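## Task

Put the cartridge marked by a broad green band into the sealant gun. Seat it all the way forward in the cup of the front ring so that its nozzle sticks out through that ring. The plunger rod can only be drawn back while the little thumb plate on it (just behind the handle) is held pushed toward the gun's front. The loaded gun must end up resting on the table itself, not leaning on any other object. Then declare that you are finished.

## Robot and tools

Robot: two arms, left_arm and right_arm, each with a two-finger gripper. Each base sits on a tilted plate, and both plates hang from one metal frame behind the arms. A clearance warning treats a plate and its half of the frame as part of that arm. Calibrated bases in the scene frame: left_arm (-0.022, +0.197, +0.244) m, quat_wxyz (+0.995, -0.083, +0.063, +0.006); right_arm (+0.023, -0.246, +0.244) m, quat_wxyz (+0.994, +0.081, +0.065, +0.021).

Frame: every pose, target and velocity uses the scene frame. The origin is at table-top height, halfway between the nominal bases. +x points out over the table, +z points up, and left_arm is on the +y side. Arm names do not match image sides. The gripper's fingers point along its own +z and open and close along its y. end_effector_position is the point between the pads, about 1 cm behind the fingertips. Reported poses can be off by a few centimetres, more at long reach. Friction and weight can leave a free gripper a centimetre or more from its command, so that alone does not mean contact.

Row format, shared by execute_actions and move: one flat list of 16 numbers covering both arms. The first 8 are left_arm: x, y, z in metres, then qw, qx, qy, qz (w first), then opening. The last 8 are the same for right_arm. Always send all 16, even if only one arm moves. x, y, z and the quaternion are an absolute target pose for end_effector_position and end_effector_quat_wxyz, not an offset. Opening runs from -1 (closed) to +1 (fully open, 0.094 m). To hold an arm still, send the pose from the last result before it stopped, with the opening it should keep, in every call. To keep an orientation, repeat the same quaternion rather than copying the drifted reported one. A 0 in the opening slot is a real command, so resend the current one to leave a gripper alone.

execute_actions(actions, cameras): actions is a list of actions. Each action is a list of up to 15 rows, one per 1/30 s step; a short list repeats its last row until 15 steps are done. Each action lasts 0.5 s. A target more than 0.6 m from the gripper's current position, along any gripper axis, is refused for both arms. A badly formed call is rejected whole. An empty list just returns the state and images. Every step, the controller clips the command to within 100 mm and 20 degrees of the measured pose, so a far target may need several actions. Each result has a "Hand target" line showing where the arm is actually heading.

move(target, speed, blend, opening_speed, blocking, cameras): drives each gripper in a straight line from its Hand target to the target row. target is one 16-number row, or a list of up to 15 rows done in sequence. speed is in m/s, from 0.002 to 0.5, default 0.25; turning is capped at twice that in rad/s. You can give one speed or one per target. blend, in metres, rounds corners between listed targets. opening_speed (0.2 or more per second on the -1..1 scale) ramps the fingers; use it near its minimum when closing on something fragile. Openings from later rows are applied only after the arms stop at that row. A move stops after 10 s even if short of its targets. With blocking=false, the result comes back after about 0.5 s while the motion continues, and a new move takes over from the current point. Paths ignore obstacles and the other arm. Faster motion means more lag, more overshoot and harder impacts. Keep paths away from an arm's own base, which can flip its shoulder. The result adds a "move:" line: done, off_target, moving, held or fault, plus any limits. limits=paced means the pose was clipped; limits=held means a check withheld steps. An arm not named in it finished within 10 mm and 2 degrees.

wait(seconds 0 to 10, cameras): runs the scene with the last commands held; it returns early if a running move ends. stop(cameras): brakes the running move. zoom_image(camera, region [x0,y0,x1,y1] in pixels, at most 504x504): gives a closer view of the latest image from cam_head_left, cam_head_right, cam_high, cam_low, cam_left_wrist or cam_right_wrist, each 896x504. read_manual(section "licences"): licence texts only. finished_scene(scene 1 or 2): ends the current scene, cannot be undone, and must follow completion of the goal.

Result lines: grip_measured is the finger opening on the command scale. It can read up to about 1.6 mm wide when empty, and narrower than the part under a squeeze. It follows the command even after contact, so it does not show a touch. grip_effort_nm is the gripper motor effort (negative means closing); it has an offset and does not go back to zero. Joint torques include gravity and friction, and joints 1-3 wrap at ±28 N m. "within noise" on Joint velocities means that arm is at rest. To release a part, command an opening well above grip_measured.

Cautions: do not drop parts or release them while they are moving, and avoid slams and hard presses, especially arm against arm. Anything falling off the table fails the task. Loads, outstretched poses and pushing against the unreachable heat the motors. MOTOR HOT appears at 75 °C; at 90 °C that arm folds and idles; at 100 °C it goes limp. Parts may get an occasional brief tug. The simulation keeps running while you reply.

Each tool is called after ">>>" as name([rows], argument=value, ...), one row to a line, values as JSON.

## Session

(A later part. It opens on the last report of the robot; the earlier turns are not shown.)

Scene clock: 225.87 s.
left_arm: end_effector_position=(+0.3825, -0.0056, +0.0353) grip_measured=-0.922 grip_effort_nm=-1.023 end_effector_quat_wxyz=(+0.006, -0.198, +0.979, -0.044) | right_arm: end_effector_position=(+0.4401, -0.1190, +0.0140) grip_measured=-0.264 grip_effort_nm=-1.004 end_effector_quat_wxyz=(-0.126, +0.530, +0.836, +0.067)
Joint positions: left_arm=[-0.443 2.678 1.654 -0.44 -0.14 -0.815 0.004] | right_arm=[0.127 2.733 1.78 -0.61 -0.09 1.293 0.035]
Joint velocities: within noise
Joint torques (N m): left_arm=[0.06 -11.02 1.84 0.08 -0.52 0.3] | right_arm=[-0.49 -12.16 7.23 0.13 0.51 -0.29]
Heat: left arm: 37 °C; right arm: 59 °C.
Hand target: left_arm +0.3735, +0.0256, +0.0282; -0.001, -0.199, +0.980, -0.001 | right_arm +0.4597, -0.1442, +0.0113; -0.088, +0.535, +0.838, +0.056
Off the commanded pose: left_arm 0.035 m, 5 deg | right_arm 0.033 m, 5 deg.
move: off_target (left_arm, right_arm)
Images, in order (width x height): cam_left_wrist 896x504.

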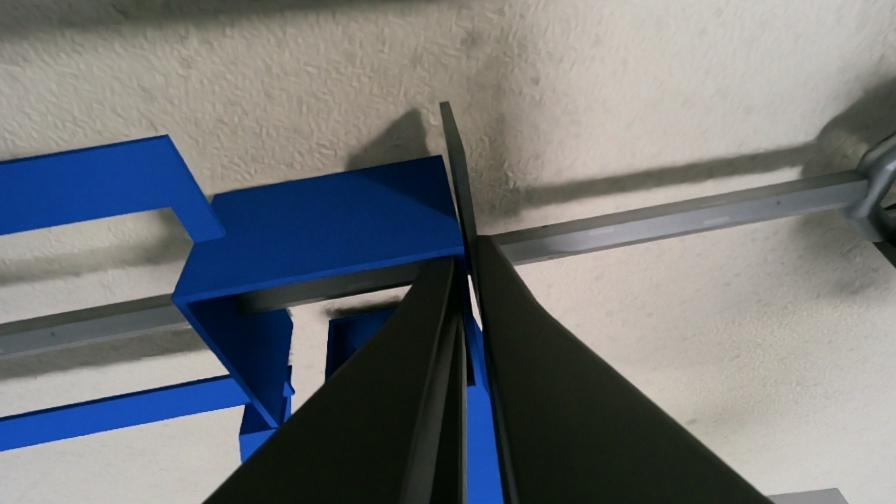

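>>> move([
  [0.374,0.027,0.028,0,-0.1994,0.9799,0,-1.0,0.490,-0.207,0.010,-0.0881,0.5343,0.8388,0.0561,-0.5],
], speed=0.04, cameras=["cam_left_wrist","cam_right_wrist"])

Scene clock: 230.40 s.
left_arm: end_effector_position=(+0.3850, -0.0050, +0.0366) grip_measured=-0.922 grip_effort_nm=-1.033 end_effector_quat_wxyz=(+0.009, -0.200, +0.979, -0.046) | right_arm: end_effector_position=(+0.4685, -0.1763, +0.0139) grip_measured=-0.265 grip_effort_nm=-1.004 end_effector_quat_wxyz=(-0.131, +0.526, +0.837, +0.071)
Joint positions: left_arm=[-0.44 2.674 1.653 -0.436 -0.139 -0.815 0.004] | right_arm=[-0.004 2.782 1.952 -0.751 -0.102 1.153 0.035]
Joint velocities: within noise
Joint torques (N m): left_arm=[-0.31 -10.85 1.83 0.11 -0.53 0.29] | right_arm=[-0.9 -12.63 8.05 0.13 0.56 -0.22]
Heat: left arm: 38 °C; right arm: 59 °C.
Hand target: left_arm +0.3736, +0.0256, +0.0283; -0.001, -0.199, +0.980, -0.001 | right_arm +0.4884, -0.2073, +0.0118; -0.088, +0.535, +0.838, +0.056
Off the commanded pose: left_arm 0.035 m, 5 deg | right_arm 0.038 m, 5 deg.
move: off_target (left_arm, right_arm)
Images, in order (width x height): cam_left_wrist 896x504, cam_right_wrist 896x504.

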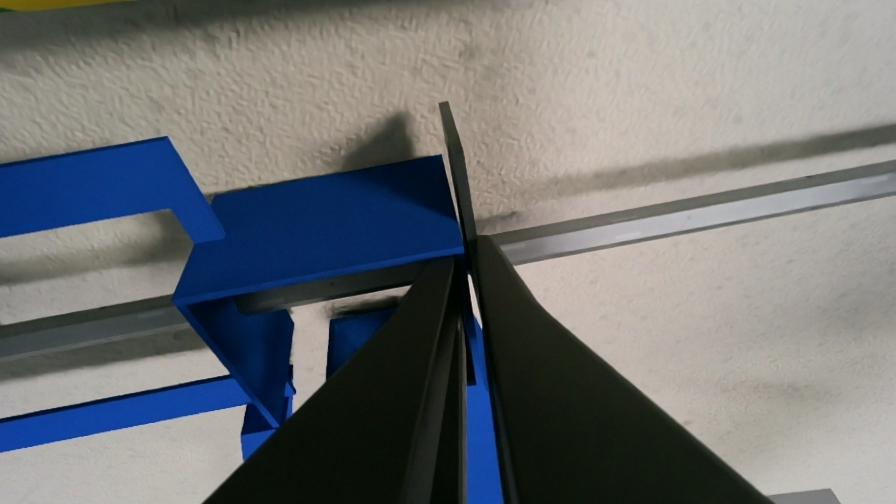

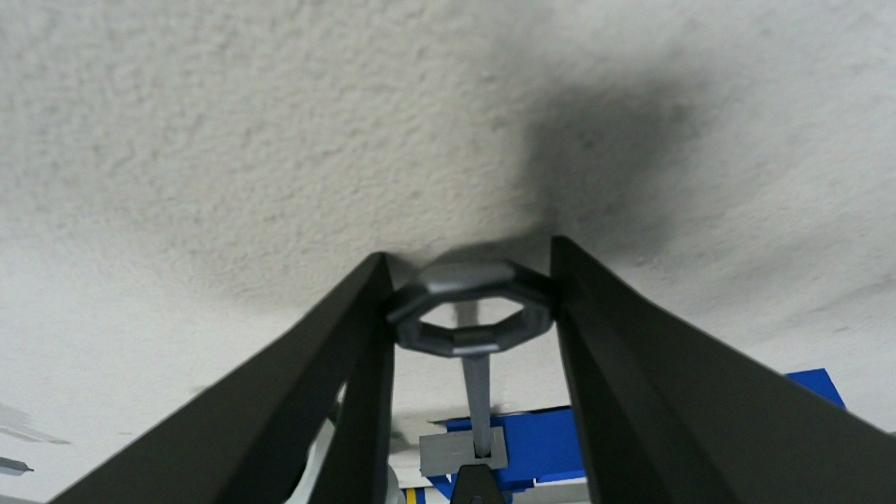

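>>> move([
  [0.374,0.027,0.028,0,-0.1994,0.9799,0,-1.0,0.515,-0.262,0.010,-0.0881,0.5343,0.8388,0.0561,-0.5],
], speed=0.04, cameras=["cam_left_wrist","cam_high","cam_head_left"])

Scene clock: 234.37 s.
left_arm: end_effector_position=(+0.3929, -0.0095, +0.0379) grip_measured=-0.923 grip_effort_nm=-1.028 end_effector_quat_wxyz=(+0.022, -0.200, +0.978, -0.059) | right_arm: end_effector_position=(+0.4921, -0.2219, +0.0143) grip_measured=-0.265 grip_effort_nm=-1.004 end_effector_quat_wxyz=(-0.141, +0.526, +0.835, +0.077)
Joint positions: left_arm=[-0.44 2.673 1.653 -0.4 -0.133 -0.811 0.004] | right_arm=[-0.103 2.877 2.203 -0.929 -0.12 1.055 0.035]
Joint velocities: within noise
Joint torques (N m): left_arm=[-0.23 -10.84 1.92 -0.2 -0.57 0.3] | right_arm=[-1.57 -13.39 9.13 0.21 0.72 -0.26]
Heat: left arm: 39 °C; right arm: 59 °C.
Hand target: left_arm +0.3742, +0.0250, +0.0286; -0.001, -0.198, +0.980, -0.002 | right_arm +0.5125, -0.2622, +0.0127; -0.088, +0.536, +0.838, +0.055
Off the commanded pose: left_arm 0.042 m, 7 deg | right_arm 0.046 m, 7 deg.
move: off_target (left_arm, right_arm)
Images, in order (width x height): cam_head_left 896x504, cam_high 896x504, cam_left_wrist 896x504.

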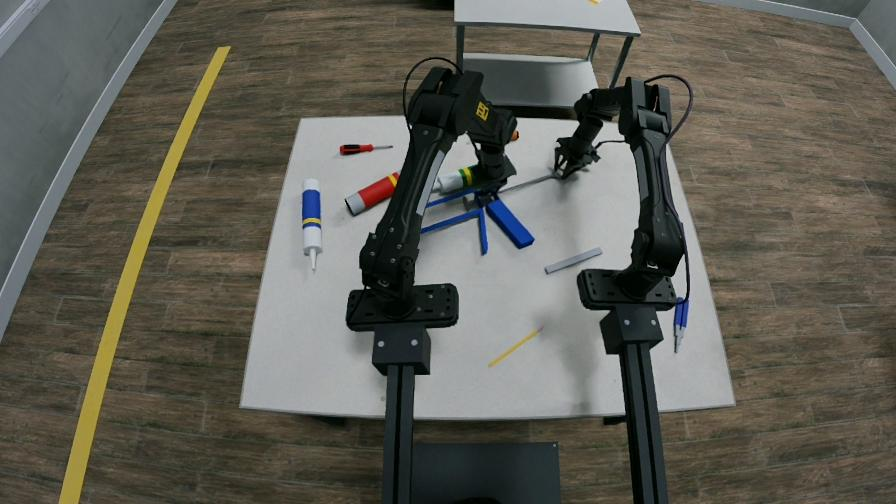

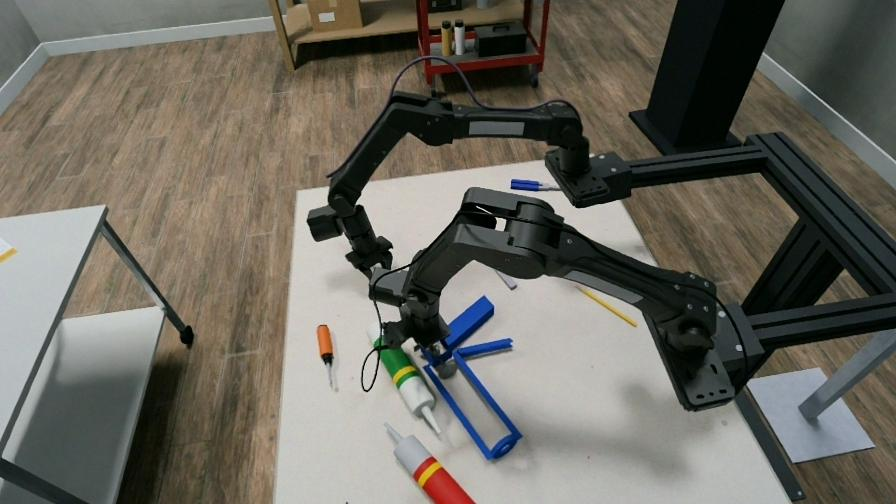

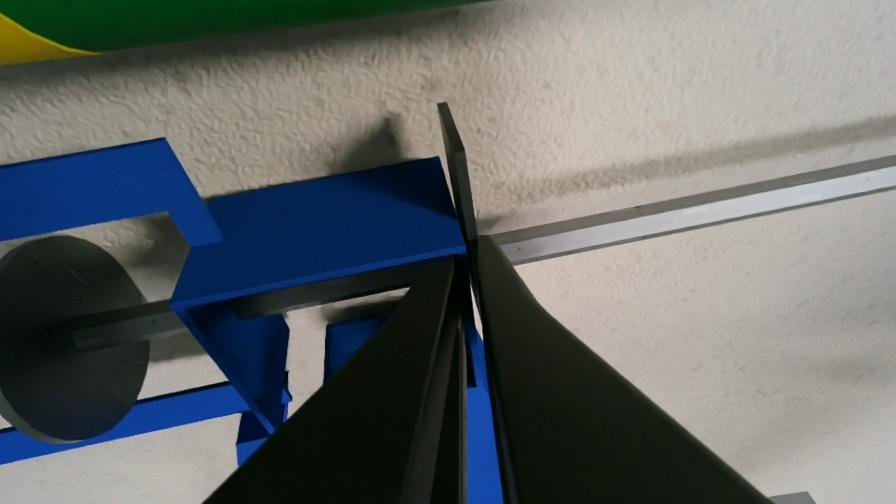

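>>> move([
  [0.364,0.030,0.028,0,-0.1994,0.9799,0,-1.0,0.522,-0.290,0.010,-0.0881,0.5343,0.8388,0.0561,-0.5],
], speed=0.04, cameras=["cam_left_wrist","cam_high"])

Scene clock: 238.43 s.
left_arm: end_effector_position=(+0.3919, -0.0100, +0.0389) grip_measured=-0.923 grip_effort_nm=-1.028 end_effector_quat_wxyz=(+0.033, -0.202, +0.976, -0.070) | right_arm: end_effector_position=(+0.5012, -0.2489, +0.0145) grip_measured=-0.265 grip_effort_nm=-1.004 end_effector_quat_wxyz=(-0.142, +0.527, +0.834, +0.080)
Joint positions: left_arm=[-0.44 2.651 1.601 -0.339 -0.127 -0.809 0.004] | right_arm=[-0.156 2.927 2.331 -1.011 -0.124 1.004 0.035]
Joint velocities: within noise
Joint torques (N m): left_arm=[-0.42 -10.97 1.16 -0.32 -0.59 0.23] | right_arm=[-1.55 -13.6 9.29 0.2 0.72 -0.27]
Heat: left arm: 39 °C; right arm: 61 °C.
Hand target: left_arm +0.3651, +0.0274, +0.0287; +0.000, -0.197, +0.980, -0.003 | right_arm +0.5194, -0.2900, +0.0128; -0.088, +0.536, +0.838, +0.056
Off the commanded pose: left_arm 0.050 m, 9 deg | right_arm 0.046 m, 7 deg.
move: off_target (left_arm, right_arm)
Images, in order (width x height): cam_high 896x504, cam_left_wrist 896x504.

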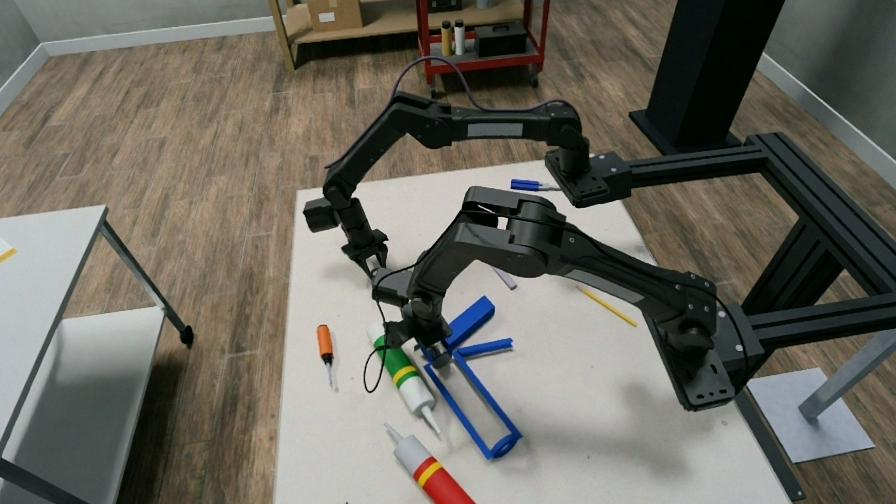

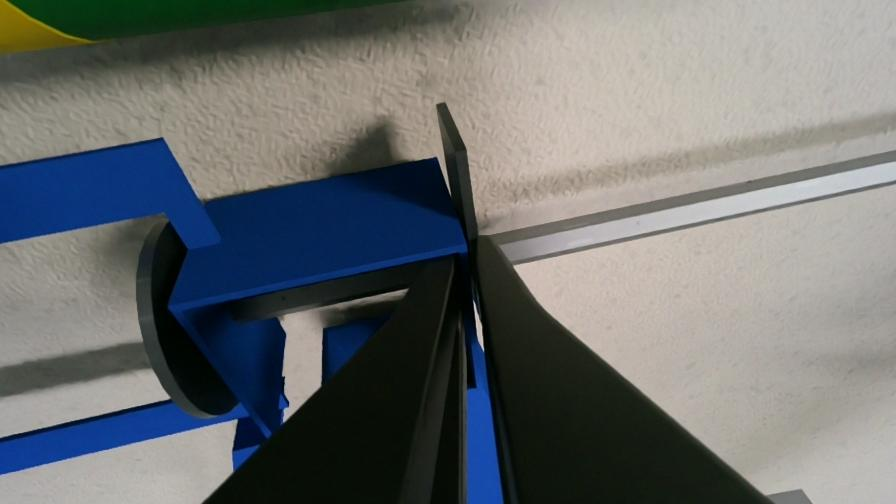

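>>> move([
  [0.364,0.030,0.028,0,-0.1994,0.9799,0,-1.0,0.524,-0.300,0.010,-0.0881,0.5343,0.8388,0.0561,-0.5],
], speed=0.04, cameras=["cam_left_wrist"])

Scene clock: 241.60 s.
left_arm: end_effector_position=(+0.3920, -0.0104, +0.0391) grip_measured=-0.924 grip_effort_nm=-1.033 end_effector_quat_wxyz=(+0.032, -0.201, +0.976, -0.071) | right_arm: end_effector_position=(+0.5030, -0.2557, +0.0146) grip_measured=-0.265 grip_effort_nm=-1.004 end_effector_quat_wxyz=(-0.144, +0.527, +0.834, +0.081)
Joint positions: left_arm=[-0.44 2.651 1.6 -0.338 -0.125 -0.808 0.004] | right_arm=[-0.169 2.946 2.377 -1.042 -0.127 0.99 0.035]
Joint velocities: within noise
Joint torques (N m): left_arm=[-0.43 -10.93 1.13 -0.33 -0.62 0.19] | right_arm=[-1.96 -13.7 9.18 0.22 0.74 -0.31]
Heat: left arm: 39 °C; right arm: 62 °C.
Hand target: left_arm +0.3650, +0.0274, +0.0287; +0.000, -0.197, +0.980, -0.003 | right_arm +0.5211, -0.3000, +0.0131; -0.088, +0.536, +0.838, +0.056
Off the commanded pose: left_arm 0.050 m, 9 deg | right_arm 0.049 m, 7 deg.
move: off_target (left_arm, right_arm)
Images, in order (width x height): cam_left_wrist 896x504.

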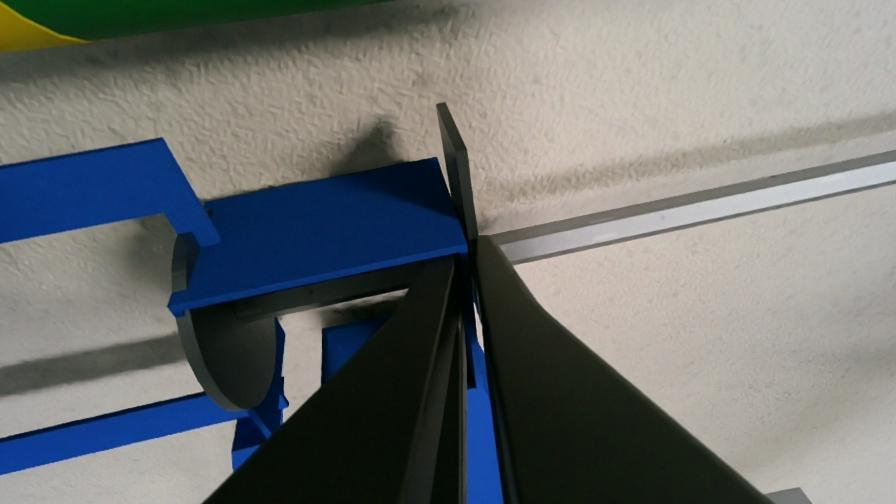

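>>> move([
  [0.394,-0.006,0.030,0,-0.1994,0.9799,0,-1.0,0.503,-0.255,0.012,-0.0881,0.5343,0.8388,0.0561,-0.5],
  [0.394,-0.006,0.030,0,-0.1994,0.9799,0,-0.5,0.503,-0.255,0.012,-0.0881,0.5343,0.8388,0.0561,-0.5],
], speed=0.04, opening_speed=0.5, cameras=["cam_left_wrist","cam_right_wrist"])

Scene clock: 250.10 s.
left_arm: end_effector_position=(+0.3968, -0.0102, +0.0395) grip_measured=-0.503 grip_effort_nm=0.159 end_effector_quat_wxyz=(+0.000, -0.198, +0.980, -0.020) | right_arm: end_effector_position=(+0.5000, -0.2513, +0.0133) grip_measured=-0.265 grip_effort_nm=-1.004 end_effector_quat_wxyz=(-0.108, +0.540, +0.832, +0.067)
Joint positions: left_arm=[-0.453 2.738 1.817 -0.582 -0.171 -0.832 0.023] | right_arm=[-0.143 2.848 2.165 -0.871 -0.074 1.043 0.035]
Joint velocities: within noise
Joint torques (N m): left_arm=[-3.21 -8.95 6.91 0.15 -0.29 -0.1] | right_arm=[2.78 -14.57 3.41 0.32 0.29 -0.09]
Heat: left arm: 39 °C; right arm: 62 °C.
Hand target: left_arm +0.3939, -0.0059, +0.0303; +0.001, -0.199, +0.980, -0.001 | right_arm +0.5030, -0.2551, +0.0122; -0.090, +0.535, +0.839, +0.056
Off the commanded pose: left_arm 0.011 m, 2 deg | right_arm 0.005 m, 3 deg.
move: off_target (left_arm, right_arm); target 2's new opening was sent with left_arm's hand 0.012 m and 3 deg from that target
Images, in order (width x height): cam_left_wrist 896x504, cam_right_wrist 896x504.

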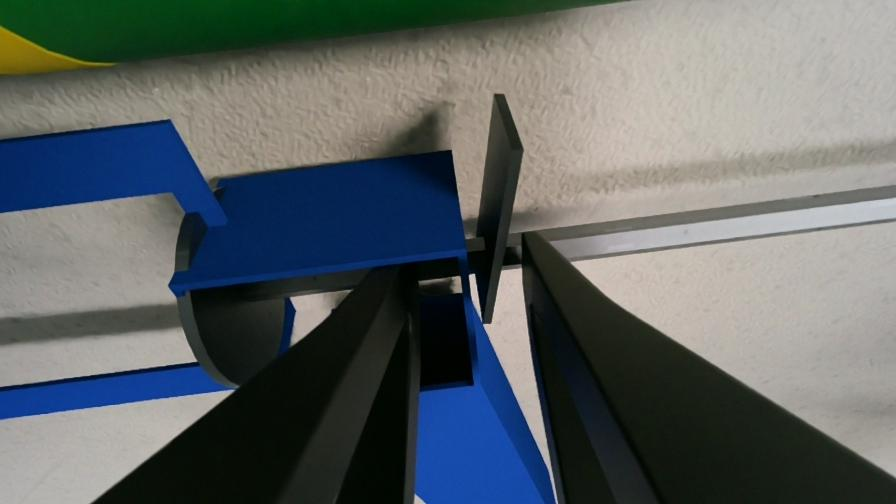

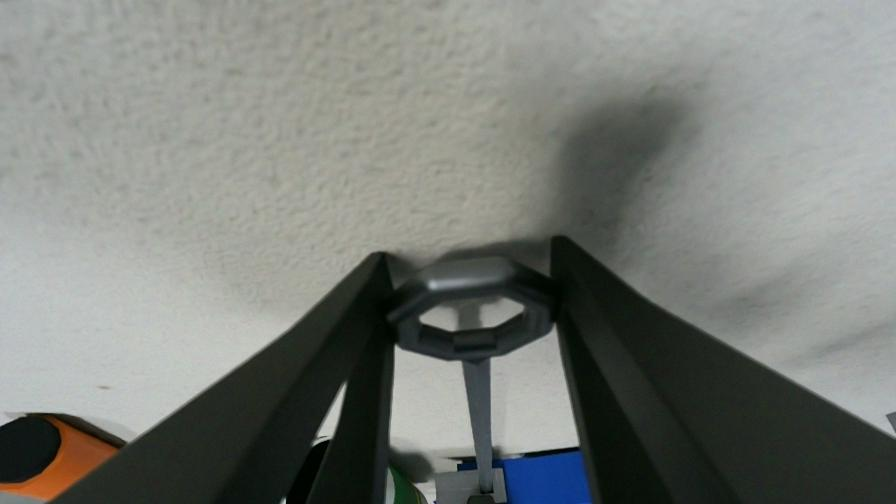

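>>> move([
  [0.396,-0.008,0.15,0,-0.1994,0.9799,0,-0.5,0.503,-0.255,0.012,-0.0881,0.5343,0.8388,0.0561,0.1],
], speed=0.06, opening_speed=0.5, cameras=["cam_left_wrist","cam_right_wrist"])

Scene clock: 255.13 s.
left_arm: end_effector_position=(+0.3846, -0.0004, +0.1185) grip_measured=-0.502 grip_effort_nm=0.129 end_effector_quat_wxyz=(-0.024, -0.198, +0.980, +0.013) | right_arm: end_effector_position=(+0.4942, -0.2539, +0.0138) grip_measured=+0.097 grip_effort_nm=0.193 end_effector_quat_wxyz=(-0.114, +0.537, +0.834, +0.055)
Joint positions: left_arm=[-0.489 2.559 1.81 -0.841 -0.195 -0.885 0.023] | right_arm=[-0.143 2.844 2.16 -0.89 -0.057 1.038 0.052]
Joint velocities: within noise
Joint torques (N m): left_arm=[-4.77 -15.77 6.3 -0.04 -0.12 -0.1] | right_arm=[2.78 -14.32 3.59 0.49 0.11 -0.02]
Heat: left arm: 41 °C; right arm: 63 °C.
Hand target: left_arm +0.3955, -0.0078, +0.1490; +0.000, -0.199, +0.980, +0.000 | right_arm +0.5029, -0.2551, +0.0123; -0.089, +0.535, +0.839, +0.056
Off the commanded pose: left_arm 0.034 m, 3 deg | right_arm 0.009 m, 3 deg.
move: off_target (left_arm, right_arm)
Images, in order (width x height): cam_left_wrist 896x504, cam_right_wrist 896x504.

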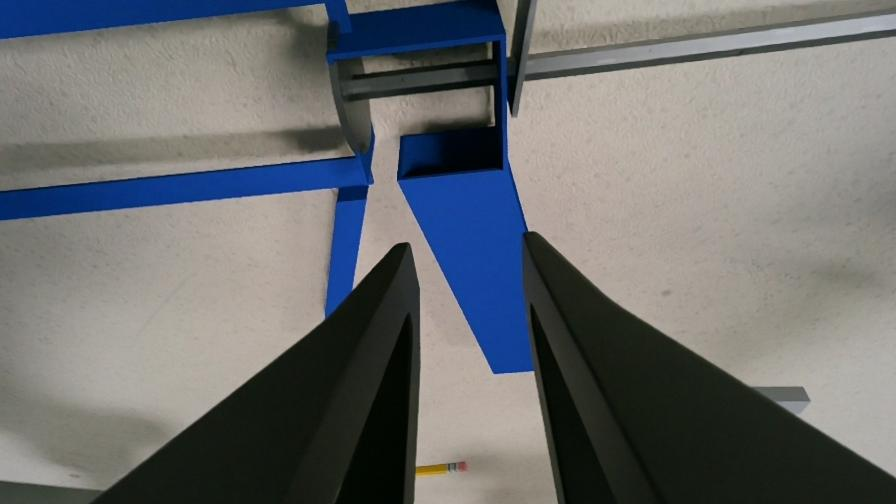

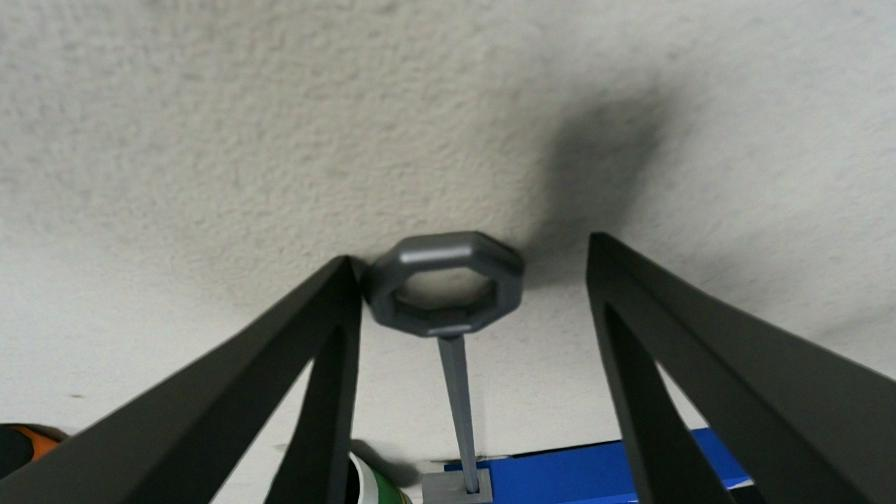

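>>> move([
  [0.40,0.06,0.17,0,-0.5373,0.8434,0,0.4,0.498,-0.25,0.13,-0.0881,0.5343,0.8388,0.0561,0.1],
], speed=0.12, cameras=["cam_left_wrist","cam_right_wrist"])

Scene clock: 264.63 s.
left_arm: end_effector_position=(+0.3879, +0.0567, +0.1466) grip_measured=+0.397 grip_effort_nm=0.144 end_effector_quat_wxyz=(-0.019, -0.525, +0.850, +0.021) | right_arm: end_effector_position=(+0.4945, -0.2532, +0.1090) grip_measured=+0.097 grip_effort_nm=0.168 end_effector_quat_wxyz=(-0.099, +0.538, +0.835, +0.057)
Joint positions: left_arm=[-0.384 2.402 1.673 -0.842 -0.195 -1.486 0.066] | right_arm=[-0.109 2.564 1.991 -0.973 -0.045 1.074 0.052]
Joint velocities: within noise
Joint torques (N m): left_arm=[-2.26 -15.21 4.6 0.17 -0.02 -0.13] | right_arm=[3.77 -17.5 4.93 -0.21 0.05 0.06]
Heat: left arm: 48 °C; right arm: 65 °C.
Hand target: left_arm +0.3997, +0.0601, +0.1694; +0.000, -0.537, +0.843, +0.000 | right_arm +0.4980, -0.2499, +0.1294; -0.088, +0.534, +0.839, +0.056
Off the commanded pose: left_arm 0.027 m, 4 deg | right_arm 0.022 m, 1 deg.
move: off_target (left_arm, right_arm)
Images, in order (width x height): cam_left_wrist 896x504, cam_right_wrist 896x504.

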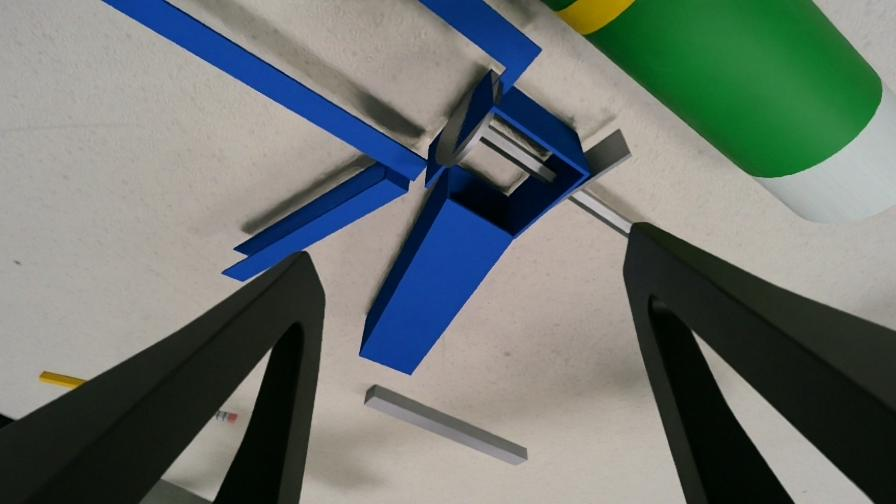

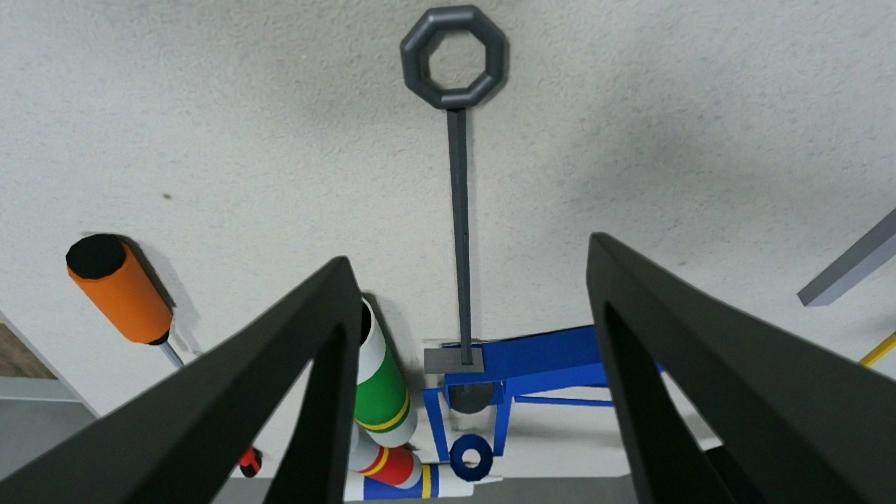

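>>> move([
  [0.43,0.05,0.17,0,0.5373,0.8434,0,0.4,0.46,-0.25,0.13,-0.0881,0.5343,0.8388,0.0561,0.1],
], speed=0.4, cameras=["cam_left_wrist","cam_head_right","cam_high"])

Scene clock: 271.37 s.
left_arm: end_effector_position=(+0.4287, +0.0476, +0.1760) grip_measured=+0.397 grip_effort_nm=0.139 end_effector_quat_wxyz=(+0.010, +0.533, +0.846, +0.000) | right_arm: end_effector_position=(+0.4475, -0.2502, +0.1131) grip_measured=+0.097 grip_effort_nm=0.168 end_effector_quat_wxyz=(-0.115, +0.537, +0.834, +0.047)
Joint positions: left_arm=[-0.384 2.427 1.858 -0.923 -0.197 0.762 0.066] | right_arm=[-0.109 2.417 1.7 -0.866 -0.045 1.074 0.052]
Joint velocities: within noise
Joint torques (N m): left_arm=[-2.21 -8.85 9.02 0.09 -0.01 0.18] | right_arm=[3.22 -16.29 4.46 0.08 0.04 0.02]
Heat: left arm: 49 °C; right arm: 68 °C.
Hand target: left_arm +0.4299, +0.0501, +0.1701; +0.001, +0.537, +0.844, +0.000 | right_arm +0.4597, -0.2498, +0.1299; -0.089, +0.534, +0.839, +0.056
Off the commanded pose: left_arm 0.007 m, 1 deg | right_arm 0.021 m, 3 deg.
move: off_target (right_arm)
Images, in order (width x height): cam_head_right 896x504, cam_high 896x504, cam_left_wrist 896x504.

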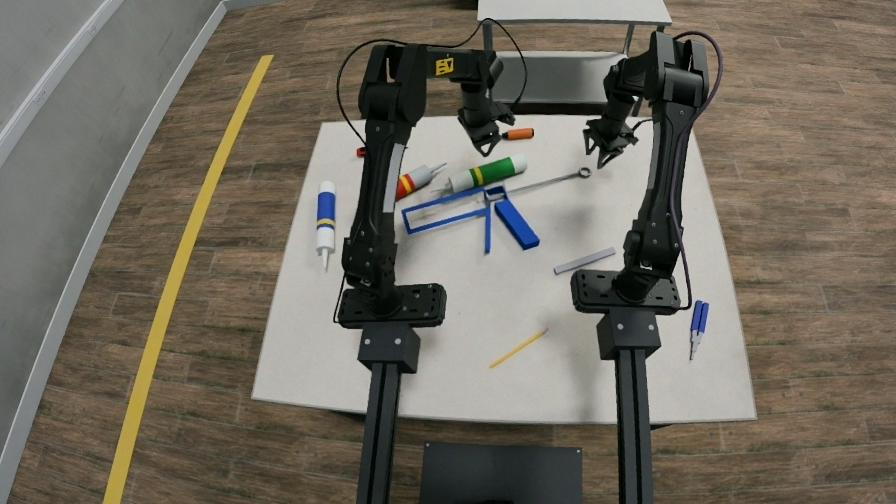

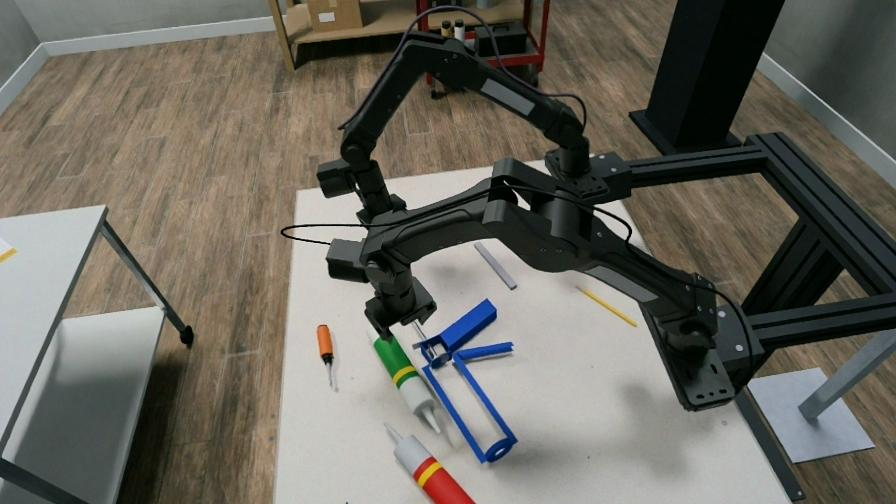

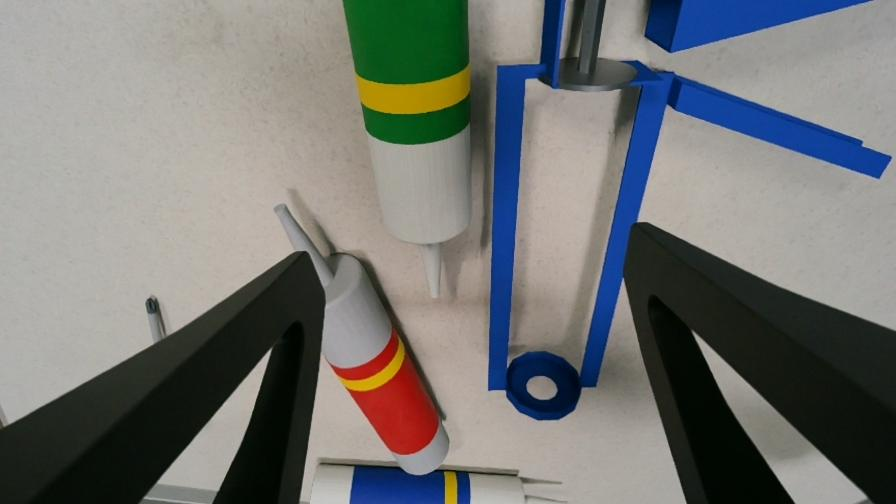

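>>> move([
  [0.456,0.030,0.11,0,0.5664,0.8241,0,0.4,0.44,-0.27,0.12,-0.0881,0.5343,0.8388,0.0561,0.1],
], speed=0.12, cameras=["cam_left_wrist","cam_right_wrist"])

Scene clock: 293.60 s.
left_arm: end_effector_position=(+0.4543, +0.0284, +0.1164) grip_measured=+0.397 grip_effort_nm=0.144 end_effector_quat_wxyz=(+0.005, +0.563, +0.826, +0.000) | right_arm: end_effector_position=(+0.4282, -0.2628, +0.1059) grip_measured=+0.097 grip_effort_nm=0.173 end_effector_quat_wxyz=(-0.115, +0.533, +0.837, +0.048)
Joint positions: left_arm=[-0.378 2.684 2.106 -0.924 -0.197 0.837 0.066] | right_arm=[-0.145 2.372 1.581 -0.792 -0.045 1.029 0.052]
Joint velocities: within noise
Joint torques (N m): left_arm=[-2.61 -9.87 8.72 0.18 -0.03 0.14] | right_arm=[1.44 -15.61 4.18 0.08 0.02 -0.09]
Heat: left arm: 40 °C; right arm: 74 °C.
Hand target: left_arm +0.4557, +0.0300, +0.1100; +0.001, +0.566, +0.824, +0.000 | right_arm +0.4398, -0.2699, +0.1200; -0.088, +0.534, +0.839, +0.056
Off the commanded pose: left_arm 0.007 m, 1 deg | right_arm 0.020 m, 3 deg.
move: off_target (right_arm)
Images, in order (width x height): cam_left_wrist 896x504, cam_right_wrist 896x504.

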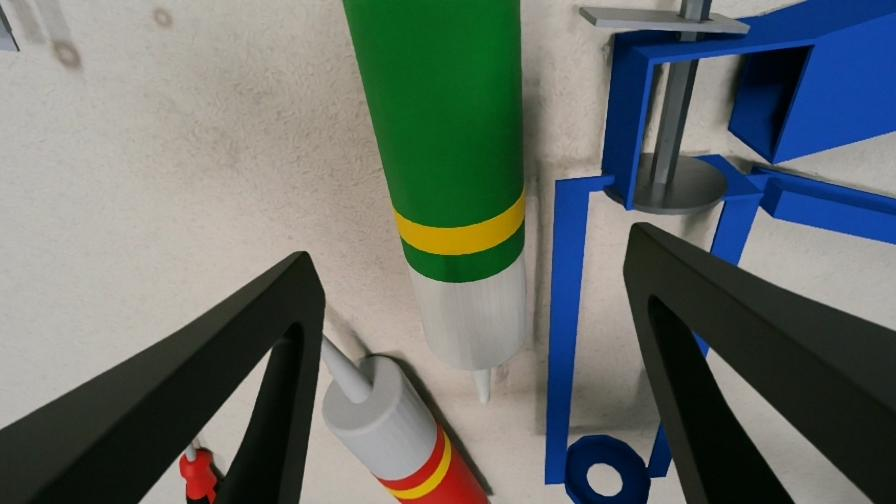

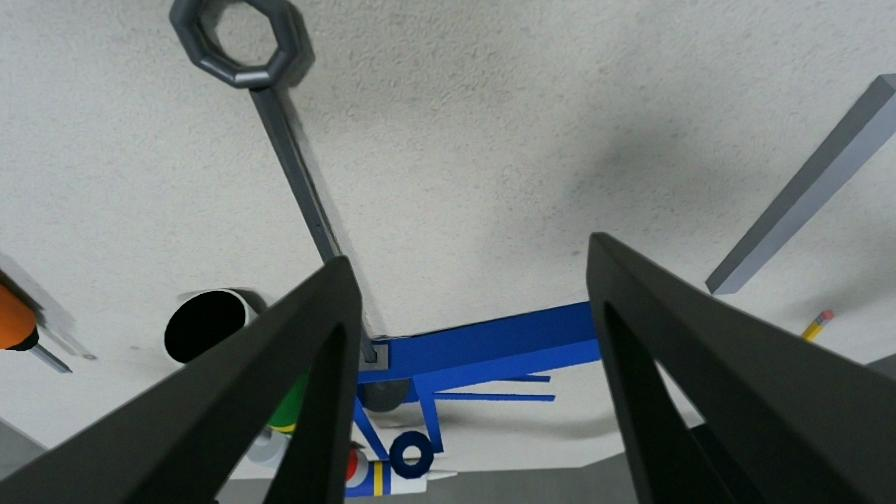

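>>> move([
  [0.455,0.043,0.06,0,0.5721,0.8202,0,0.4,0.33,-0.29,0.17,-0.0881,0.5343,0.8388,0.0561,0.1],
], speed=0.12, cameras=["cam_left_wrist"])

>>> move([
  [0.455,0.043,0.032,0,0.5721,0.8202,0,0.4,0.23,-0.30,0.19,0,0.5664,0.8241,0,0.1],
], speed=0.1, cameras=["cam_left_wrist"])

Scene clock: 308.83 s.
left_arm: end_effector_position=(+0.4588, +0.0427, +0.0743) grip_measured=+0.397 grip_effort_nm=0.139 end_effector_quat_wxyz=(+0.005, +0.568, +0.823, +0.001) | right_arm: end_effector_position=(+0.3238, -0.2844, +0.1640) grip_measured=+0.097 grip_effort_nm=0.168 end_effector_quat_wxyz=(-0.108, +0.532, +0.838, +0.052)
Joint positions: left_arm=[-0.333 2.765 2.106 -0.834 -0.197 0.895 0.066] | right_arm=[-0.223 1.918 1.04 -0.694 -0.045 0.947 0.052]
Joint velocities: within noise
Joint torques (N m): left_arm=[-2.66 -9.91 5.6 0.42 -0.03 0.12] | right_arm=[0.61 -11.1 3.88 0.04 -0.01 -0.03]
Heat: left arm: 41 °C; right arm: 74 °C. Fold the right arm in close to its base, or ease its load, before you think long.
Hand target: left_arm +0.4545, +0.0432, +0.0603; +0.000, +0.572, +0.820, +0.000 | right_arm +0.3300, -0.2900, +0.1700; -0.088, +0.534, +0.839, +0.056
Off the commanded pose: left_arm 0.015 m, 1 deg | right_arm 0.010 m, 2 deg.
MOTOR HOT: joint 2 (shoulder) of the right arm reports 74 °C; the controller's stop level is 90 °C. To cool a motor, set the load down, stop pushing, or move to a pose that needs little force.
move: off_target (left_arm)
Images, in order (width x height): cam_left_wrist 896x504.

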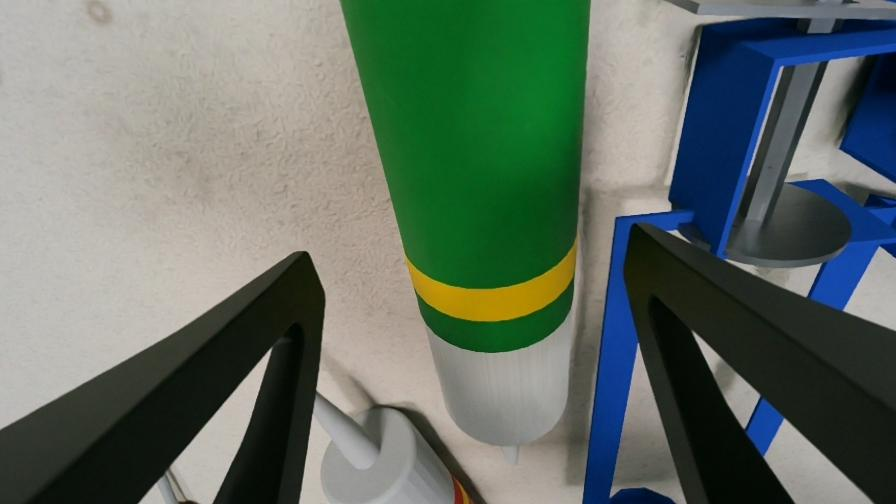

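Scene clock: 310.60 s.
left_arm: end_effector_position=(+0.4493, +0.0437, +0.0407) grip_measured=+0.397 grip_effort_nm=0.139 end_effector_quat_wxyz=(-0.007, +0.571, +0.821, -0.002) | right_arm: end_effector_position=(+0.2248, -0.2978, +0.1875) grip_measured=+0.097 grip_effort_nm=0.173 end_effector_quat_wxyz=(-0.018, +0.566, +0.824, +0.000)
Joint positions: left_arm=[-0.324 2.838 2.112 -0.79 -0.197 0.906 0.066] | right_arm=[-0.223 1.431 0.532 -0.543 0.117 1.016 0.052]
Joint velocities: within noise
Joint torques (N m): left_arm=[-2.58 -9.87 8.16 0.4 0 0.15] | right_arm=[1.46 -5.89 4.08 0.36 0.14 0.04]
Heat: left arm: 41 °C; right arm: 73 °C. Fold the right arm in close to its base, or ease its load, before you think long.
Hand target: left_arm +0.4548, +0.0432, +0.0324; +0.000, +0.572, +0.820, +0.000 | right_arm +0.2300, -0.2999, +0.1901; +0.000, +0.567, +0.824, +0.000
Off the commanded pose: left_arm 0.010 m, 1 deg | right_arm 0.006 m, 2 deg.
MOTOR HOT: still on. Joint 2 (shoulder) of the right arm reports 73 °C.
move: done
Images, in order (width x height): cam_left_wrist 896x504.

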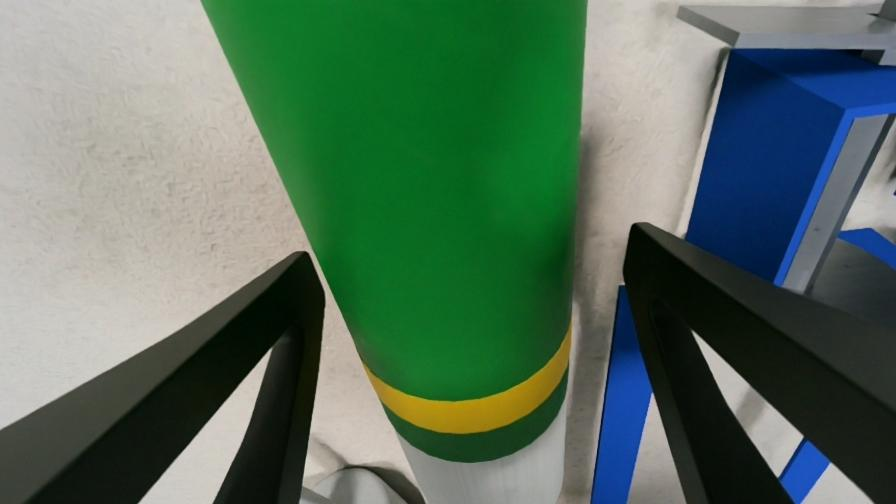

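>>> move([
  [0.462,0.045,0.032,0,0.5721,0.8202,0,0.4,0.23,-0.30,0.19,0,0.5664,0.8241,0,0.1],
], speed=0.04, cameras=["cam_left_wrist"])

Scene clock: 317.27 s.
left_arm: end_effector_position=(+0.4642, +0.0437, +0.0411) grip_measured=+0.397 grip_effort_nm=0.139 end_effector_quat_wxyz=(+0.009, +0.568, +0.823, +0.003) | right_arm: end_effector_position=(+0.2251, -0.2980, +0.1875) grip_measured=+0.097 grip_effort_nm=0.168 end_effector_quat_wxyz=(-0.017, +0.566, +0.824, +0.000)
Joint positions: left_arm=[-0.316 2.863 2.173 -0.791 -0.197 0.914 0.066] | right_arm=[-0.223 1.431 0.532 -0.541 0.118 1.016 0.052]
Joint velocities: within noise
Joint torques (N m): left_arm=[-2.66 -9.83 8.54 0.15 -0.01 0.2] | right_arm=[1.46 -5.98 4.15 0.34 0.16 0.08]
Heat: left arm: 41 °C; right arm: 67 °C.
Hand target: left_arm +0.4617, +0.0451, +0.0321; +0.001, +0.572, +0.820, +0.000 | right_arm +0.2300, -0.3000, +0.1901; +0.000, +0.566, +0.824, +0.000
Off the commanded pose: left_arm 0.009 m, 1 deg | right_arm 0.006 m, 2 deg.
MOTOR HOT: cleared for the motors of the right arm.
move: done
Images, in order (width x height): cam_left_wrist 896x504.

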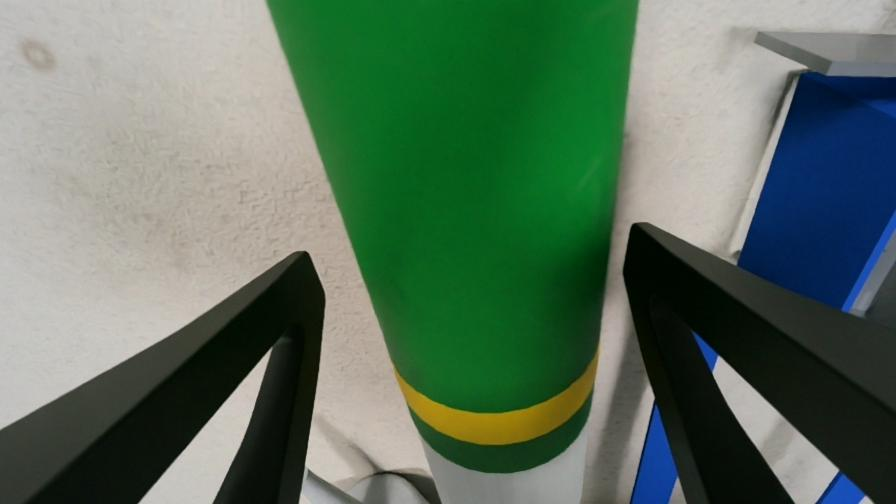

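>>> move([
  [0.460,0.045,0.032,0,0.5721,0.8202,0,-0.1,0.23,-0.30,0.19,0,0.5664,0.8241,0,0.1],
], speed=0.04, opening_speed=0.3, cameras=["cam_left_wrist"])

Scene clock: 321.50 s.
left_arm: end_effector_position=(+0.4642, +0.0438, +0.0411) grip_measured=+0.002 grip_effort_nm=-1.013 end_effector_quat_wxyz=(+0.008, +0.568, +0.823, +0.003) | right_arm: end_effector_position=(+0.2252, -0.2980, +0.1875) grip_measured=+0.097 grip_effort_nm=0.168 end_effector_quat_wxyz=(-0.017, +0.566, +0.824, +0.000)
Joint positions: left_arm=[-0.316 2.863 2.173 -0.791 -0.197 0.914 0.047] | right_arm=[-0.223 1.431 0.532 -0.541 0.118 1.016 0.052]
Joint velocities: within noise
Joint torques (N m): left_arm=[-2.89 -10.3 6.76 0.21 0 0.11] | right_arm=[1.43 -5.93 4.08 0.32 0.14 0.08]
Heat: left arm: 42 °C; right arm: 64 °C.
Hand target: left_arm +0.4599, +0.0451, +0.0322; +0.000, +0.572, +0.820, +0.000 | right_arm +0.2300, -0.2999, +0.1901; +0.000, +0.566, +0.824, +0.000
Off the commanded pose: left_arm 0.010 m, 1 deg | right_arm 0.006 m, 2 deg.
move: done
Images, in order (width x height): cam_left_wrist 896x504.

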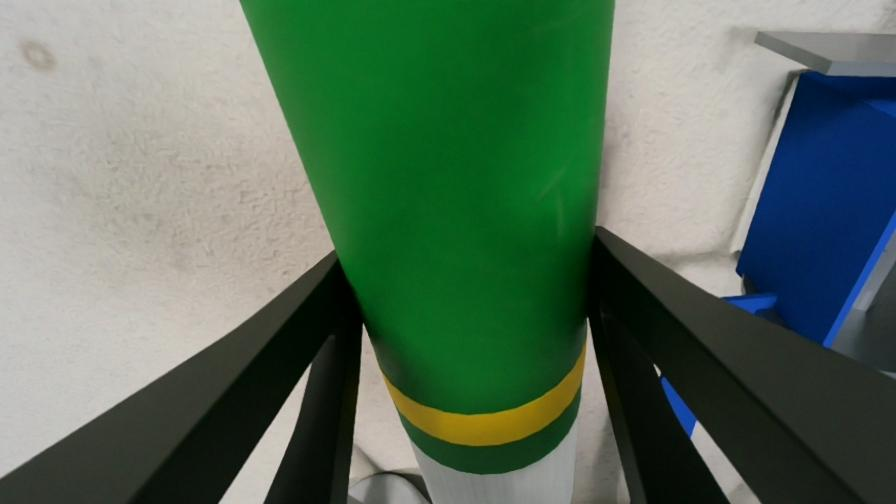

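>>> move([
  [0.458,0.043,0.15,0,0.5721,0.8202,0,-0.1,0.23,-0.30,0.19,0,0.5664,0.8241,0,0.1],
  [0.353,0.072,0.15,0,0.5628,0.8266,0,-0.1,0.23,-0.30,0.19,0,0.5664,0.8241,0,0.1],
], speed=0.08, blend=0.02, cameras=["cam_left_wrist","cam_high","cam_head_left"])

Scene clock: 333.43 s.
left_arm: end_effector_position=(+0.3351, +0.0821, +0.1215) grip_measured=+0.000 grip_effort_nm=-1.028 end_effector_quat_wxyz=(-0.042, +0.564, +0.824, -0.011) | right_arm: end_effector_position=(+0.2254, -0.2981, +0.1875) grip_measured=+0.097 grip_effort_nm=0.168 end_effector_quat_wxyz=(-0.017, +0.566, +0.824, +0.000)
Joint positions: left_arm=[-0.36 2.304 1.357 -0.651 -0.198 0.84 0.047] | right_arm=[-0.223 1.431 0.532 -0.54 0.118 1.016 0.052]
Joint velocities: within noise
Joint torques (N m): left_arm=[-4.45 -15.05 4.56 0.15 -0.01 -0.08] | right_arm=[1.4 -5.97 4.04 0.34 0.14 0.07]
Heat: left arm: 46 °C; right arm: 59 °C.
Hand target: left_arm +0.3523, +0.0721, +0.1493; +0.000, +0.563, +0.827, -0.001 | right_arm +0.2300, -0.3000, +0.1901; +0.000, +0.566, +0.824, +0.000
Off the commanded pose: left_arm 0.035 m, 5 deg | right_arm 0.006 m, 2 deg.
move: off_target (left_arm)
Images, in order (width x height): cam_head_left 896x504, cam_high 896x504, cam_left_wrist 896x504.

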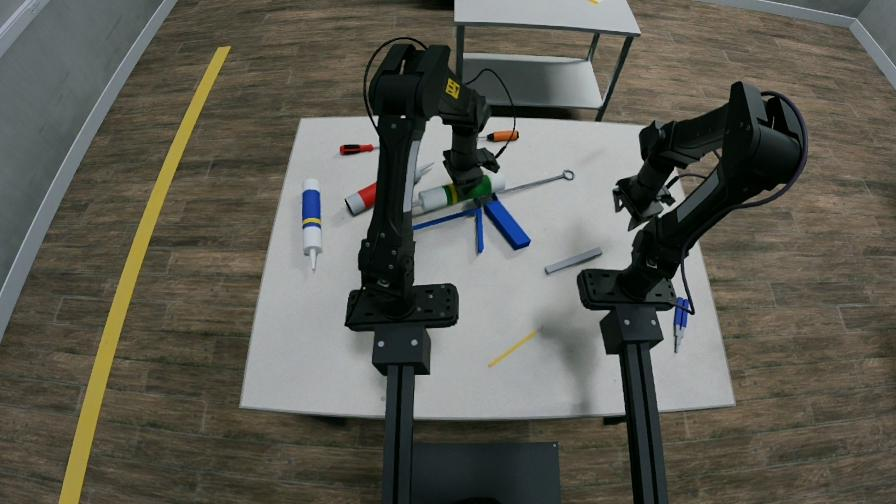

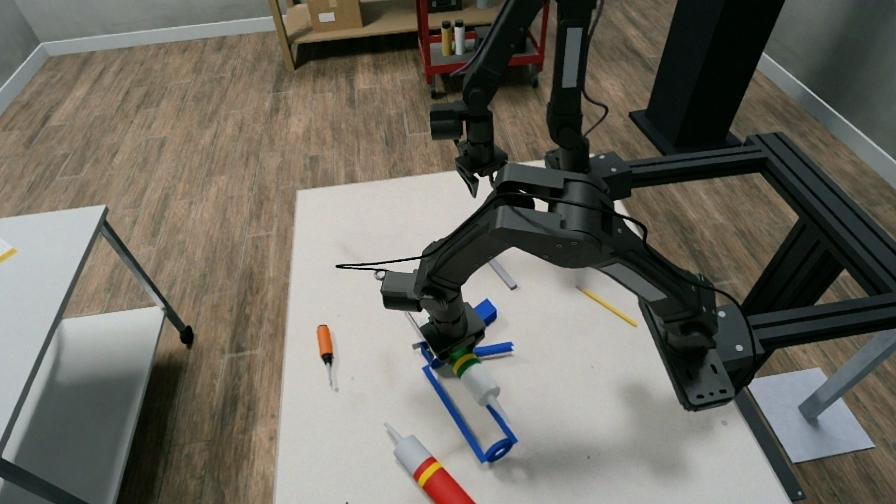

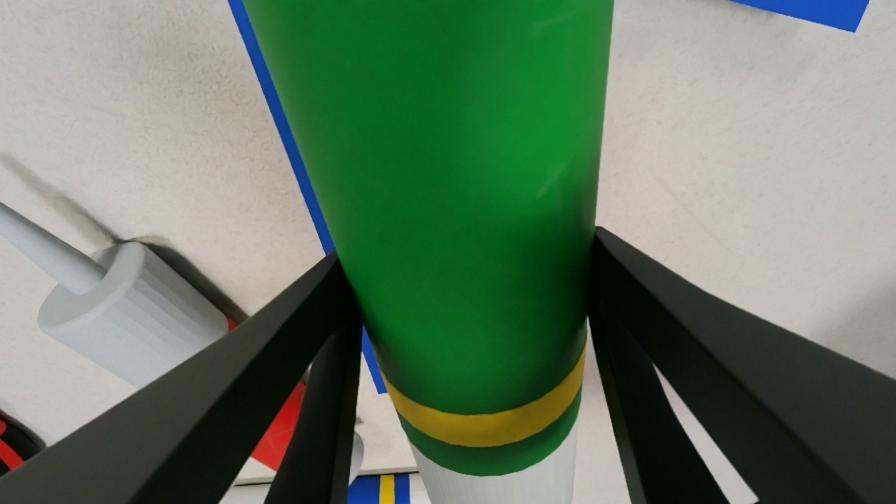

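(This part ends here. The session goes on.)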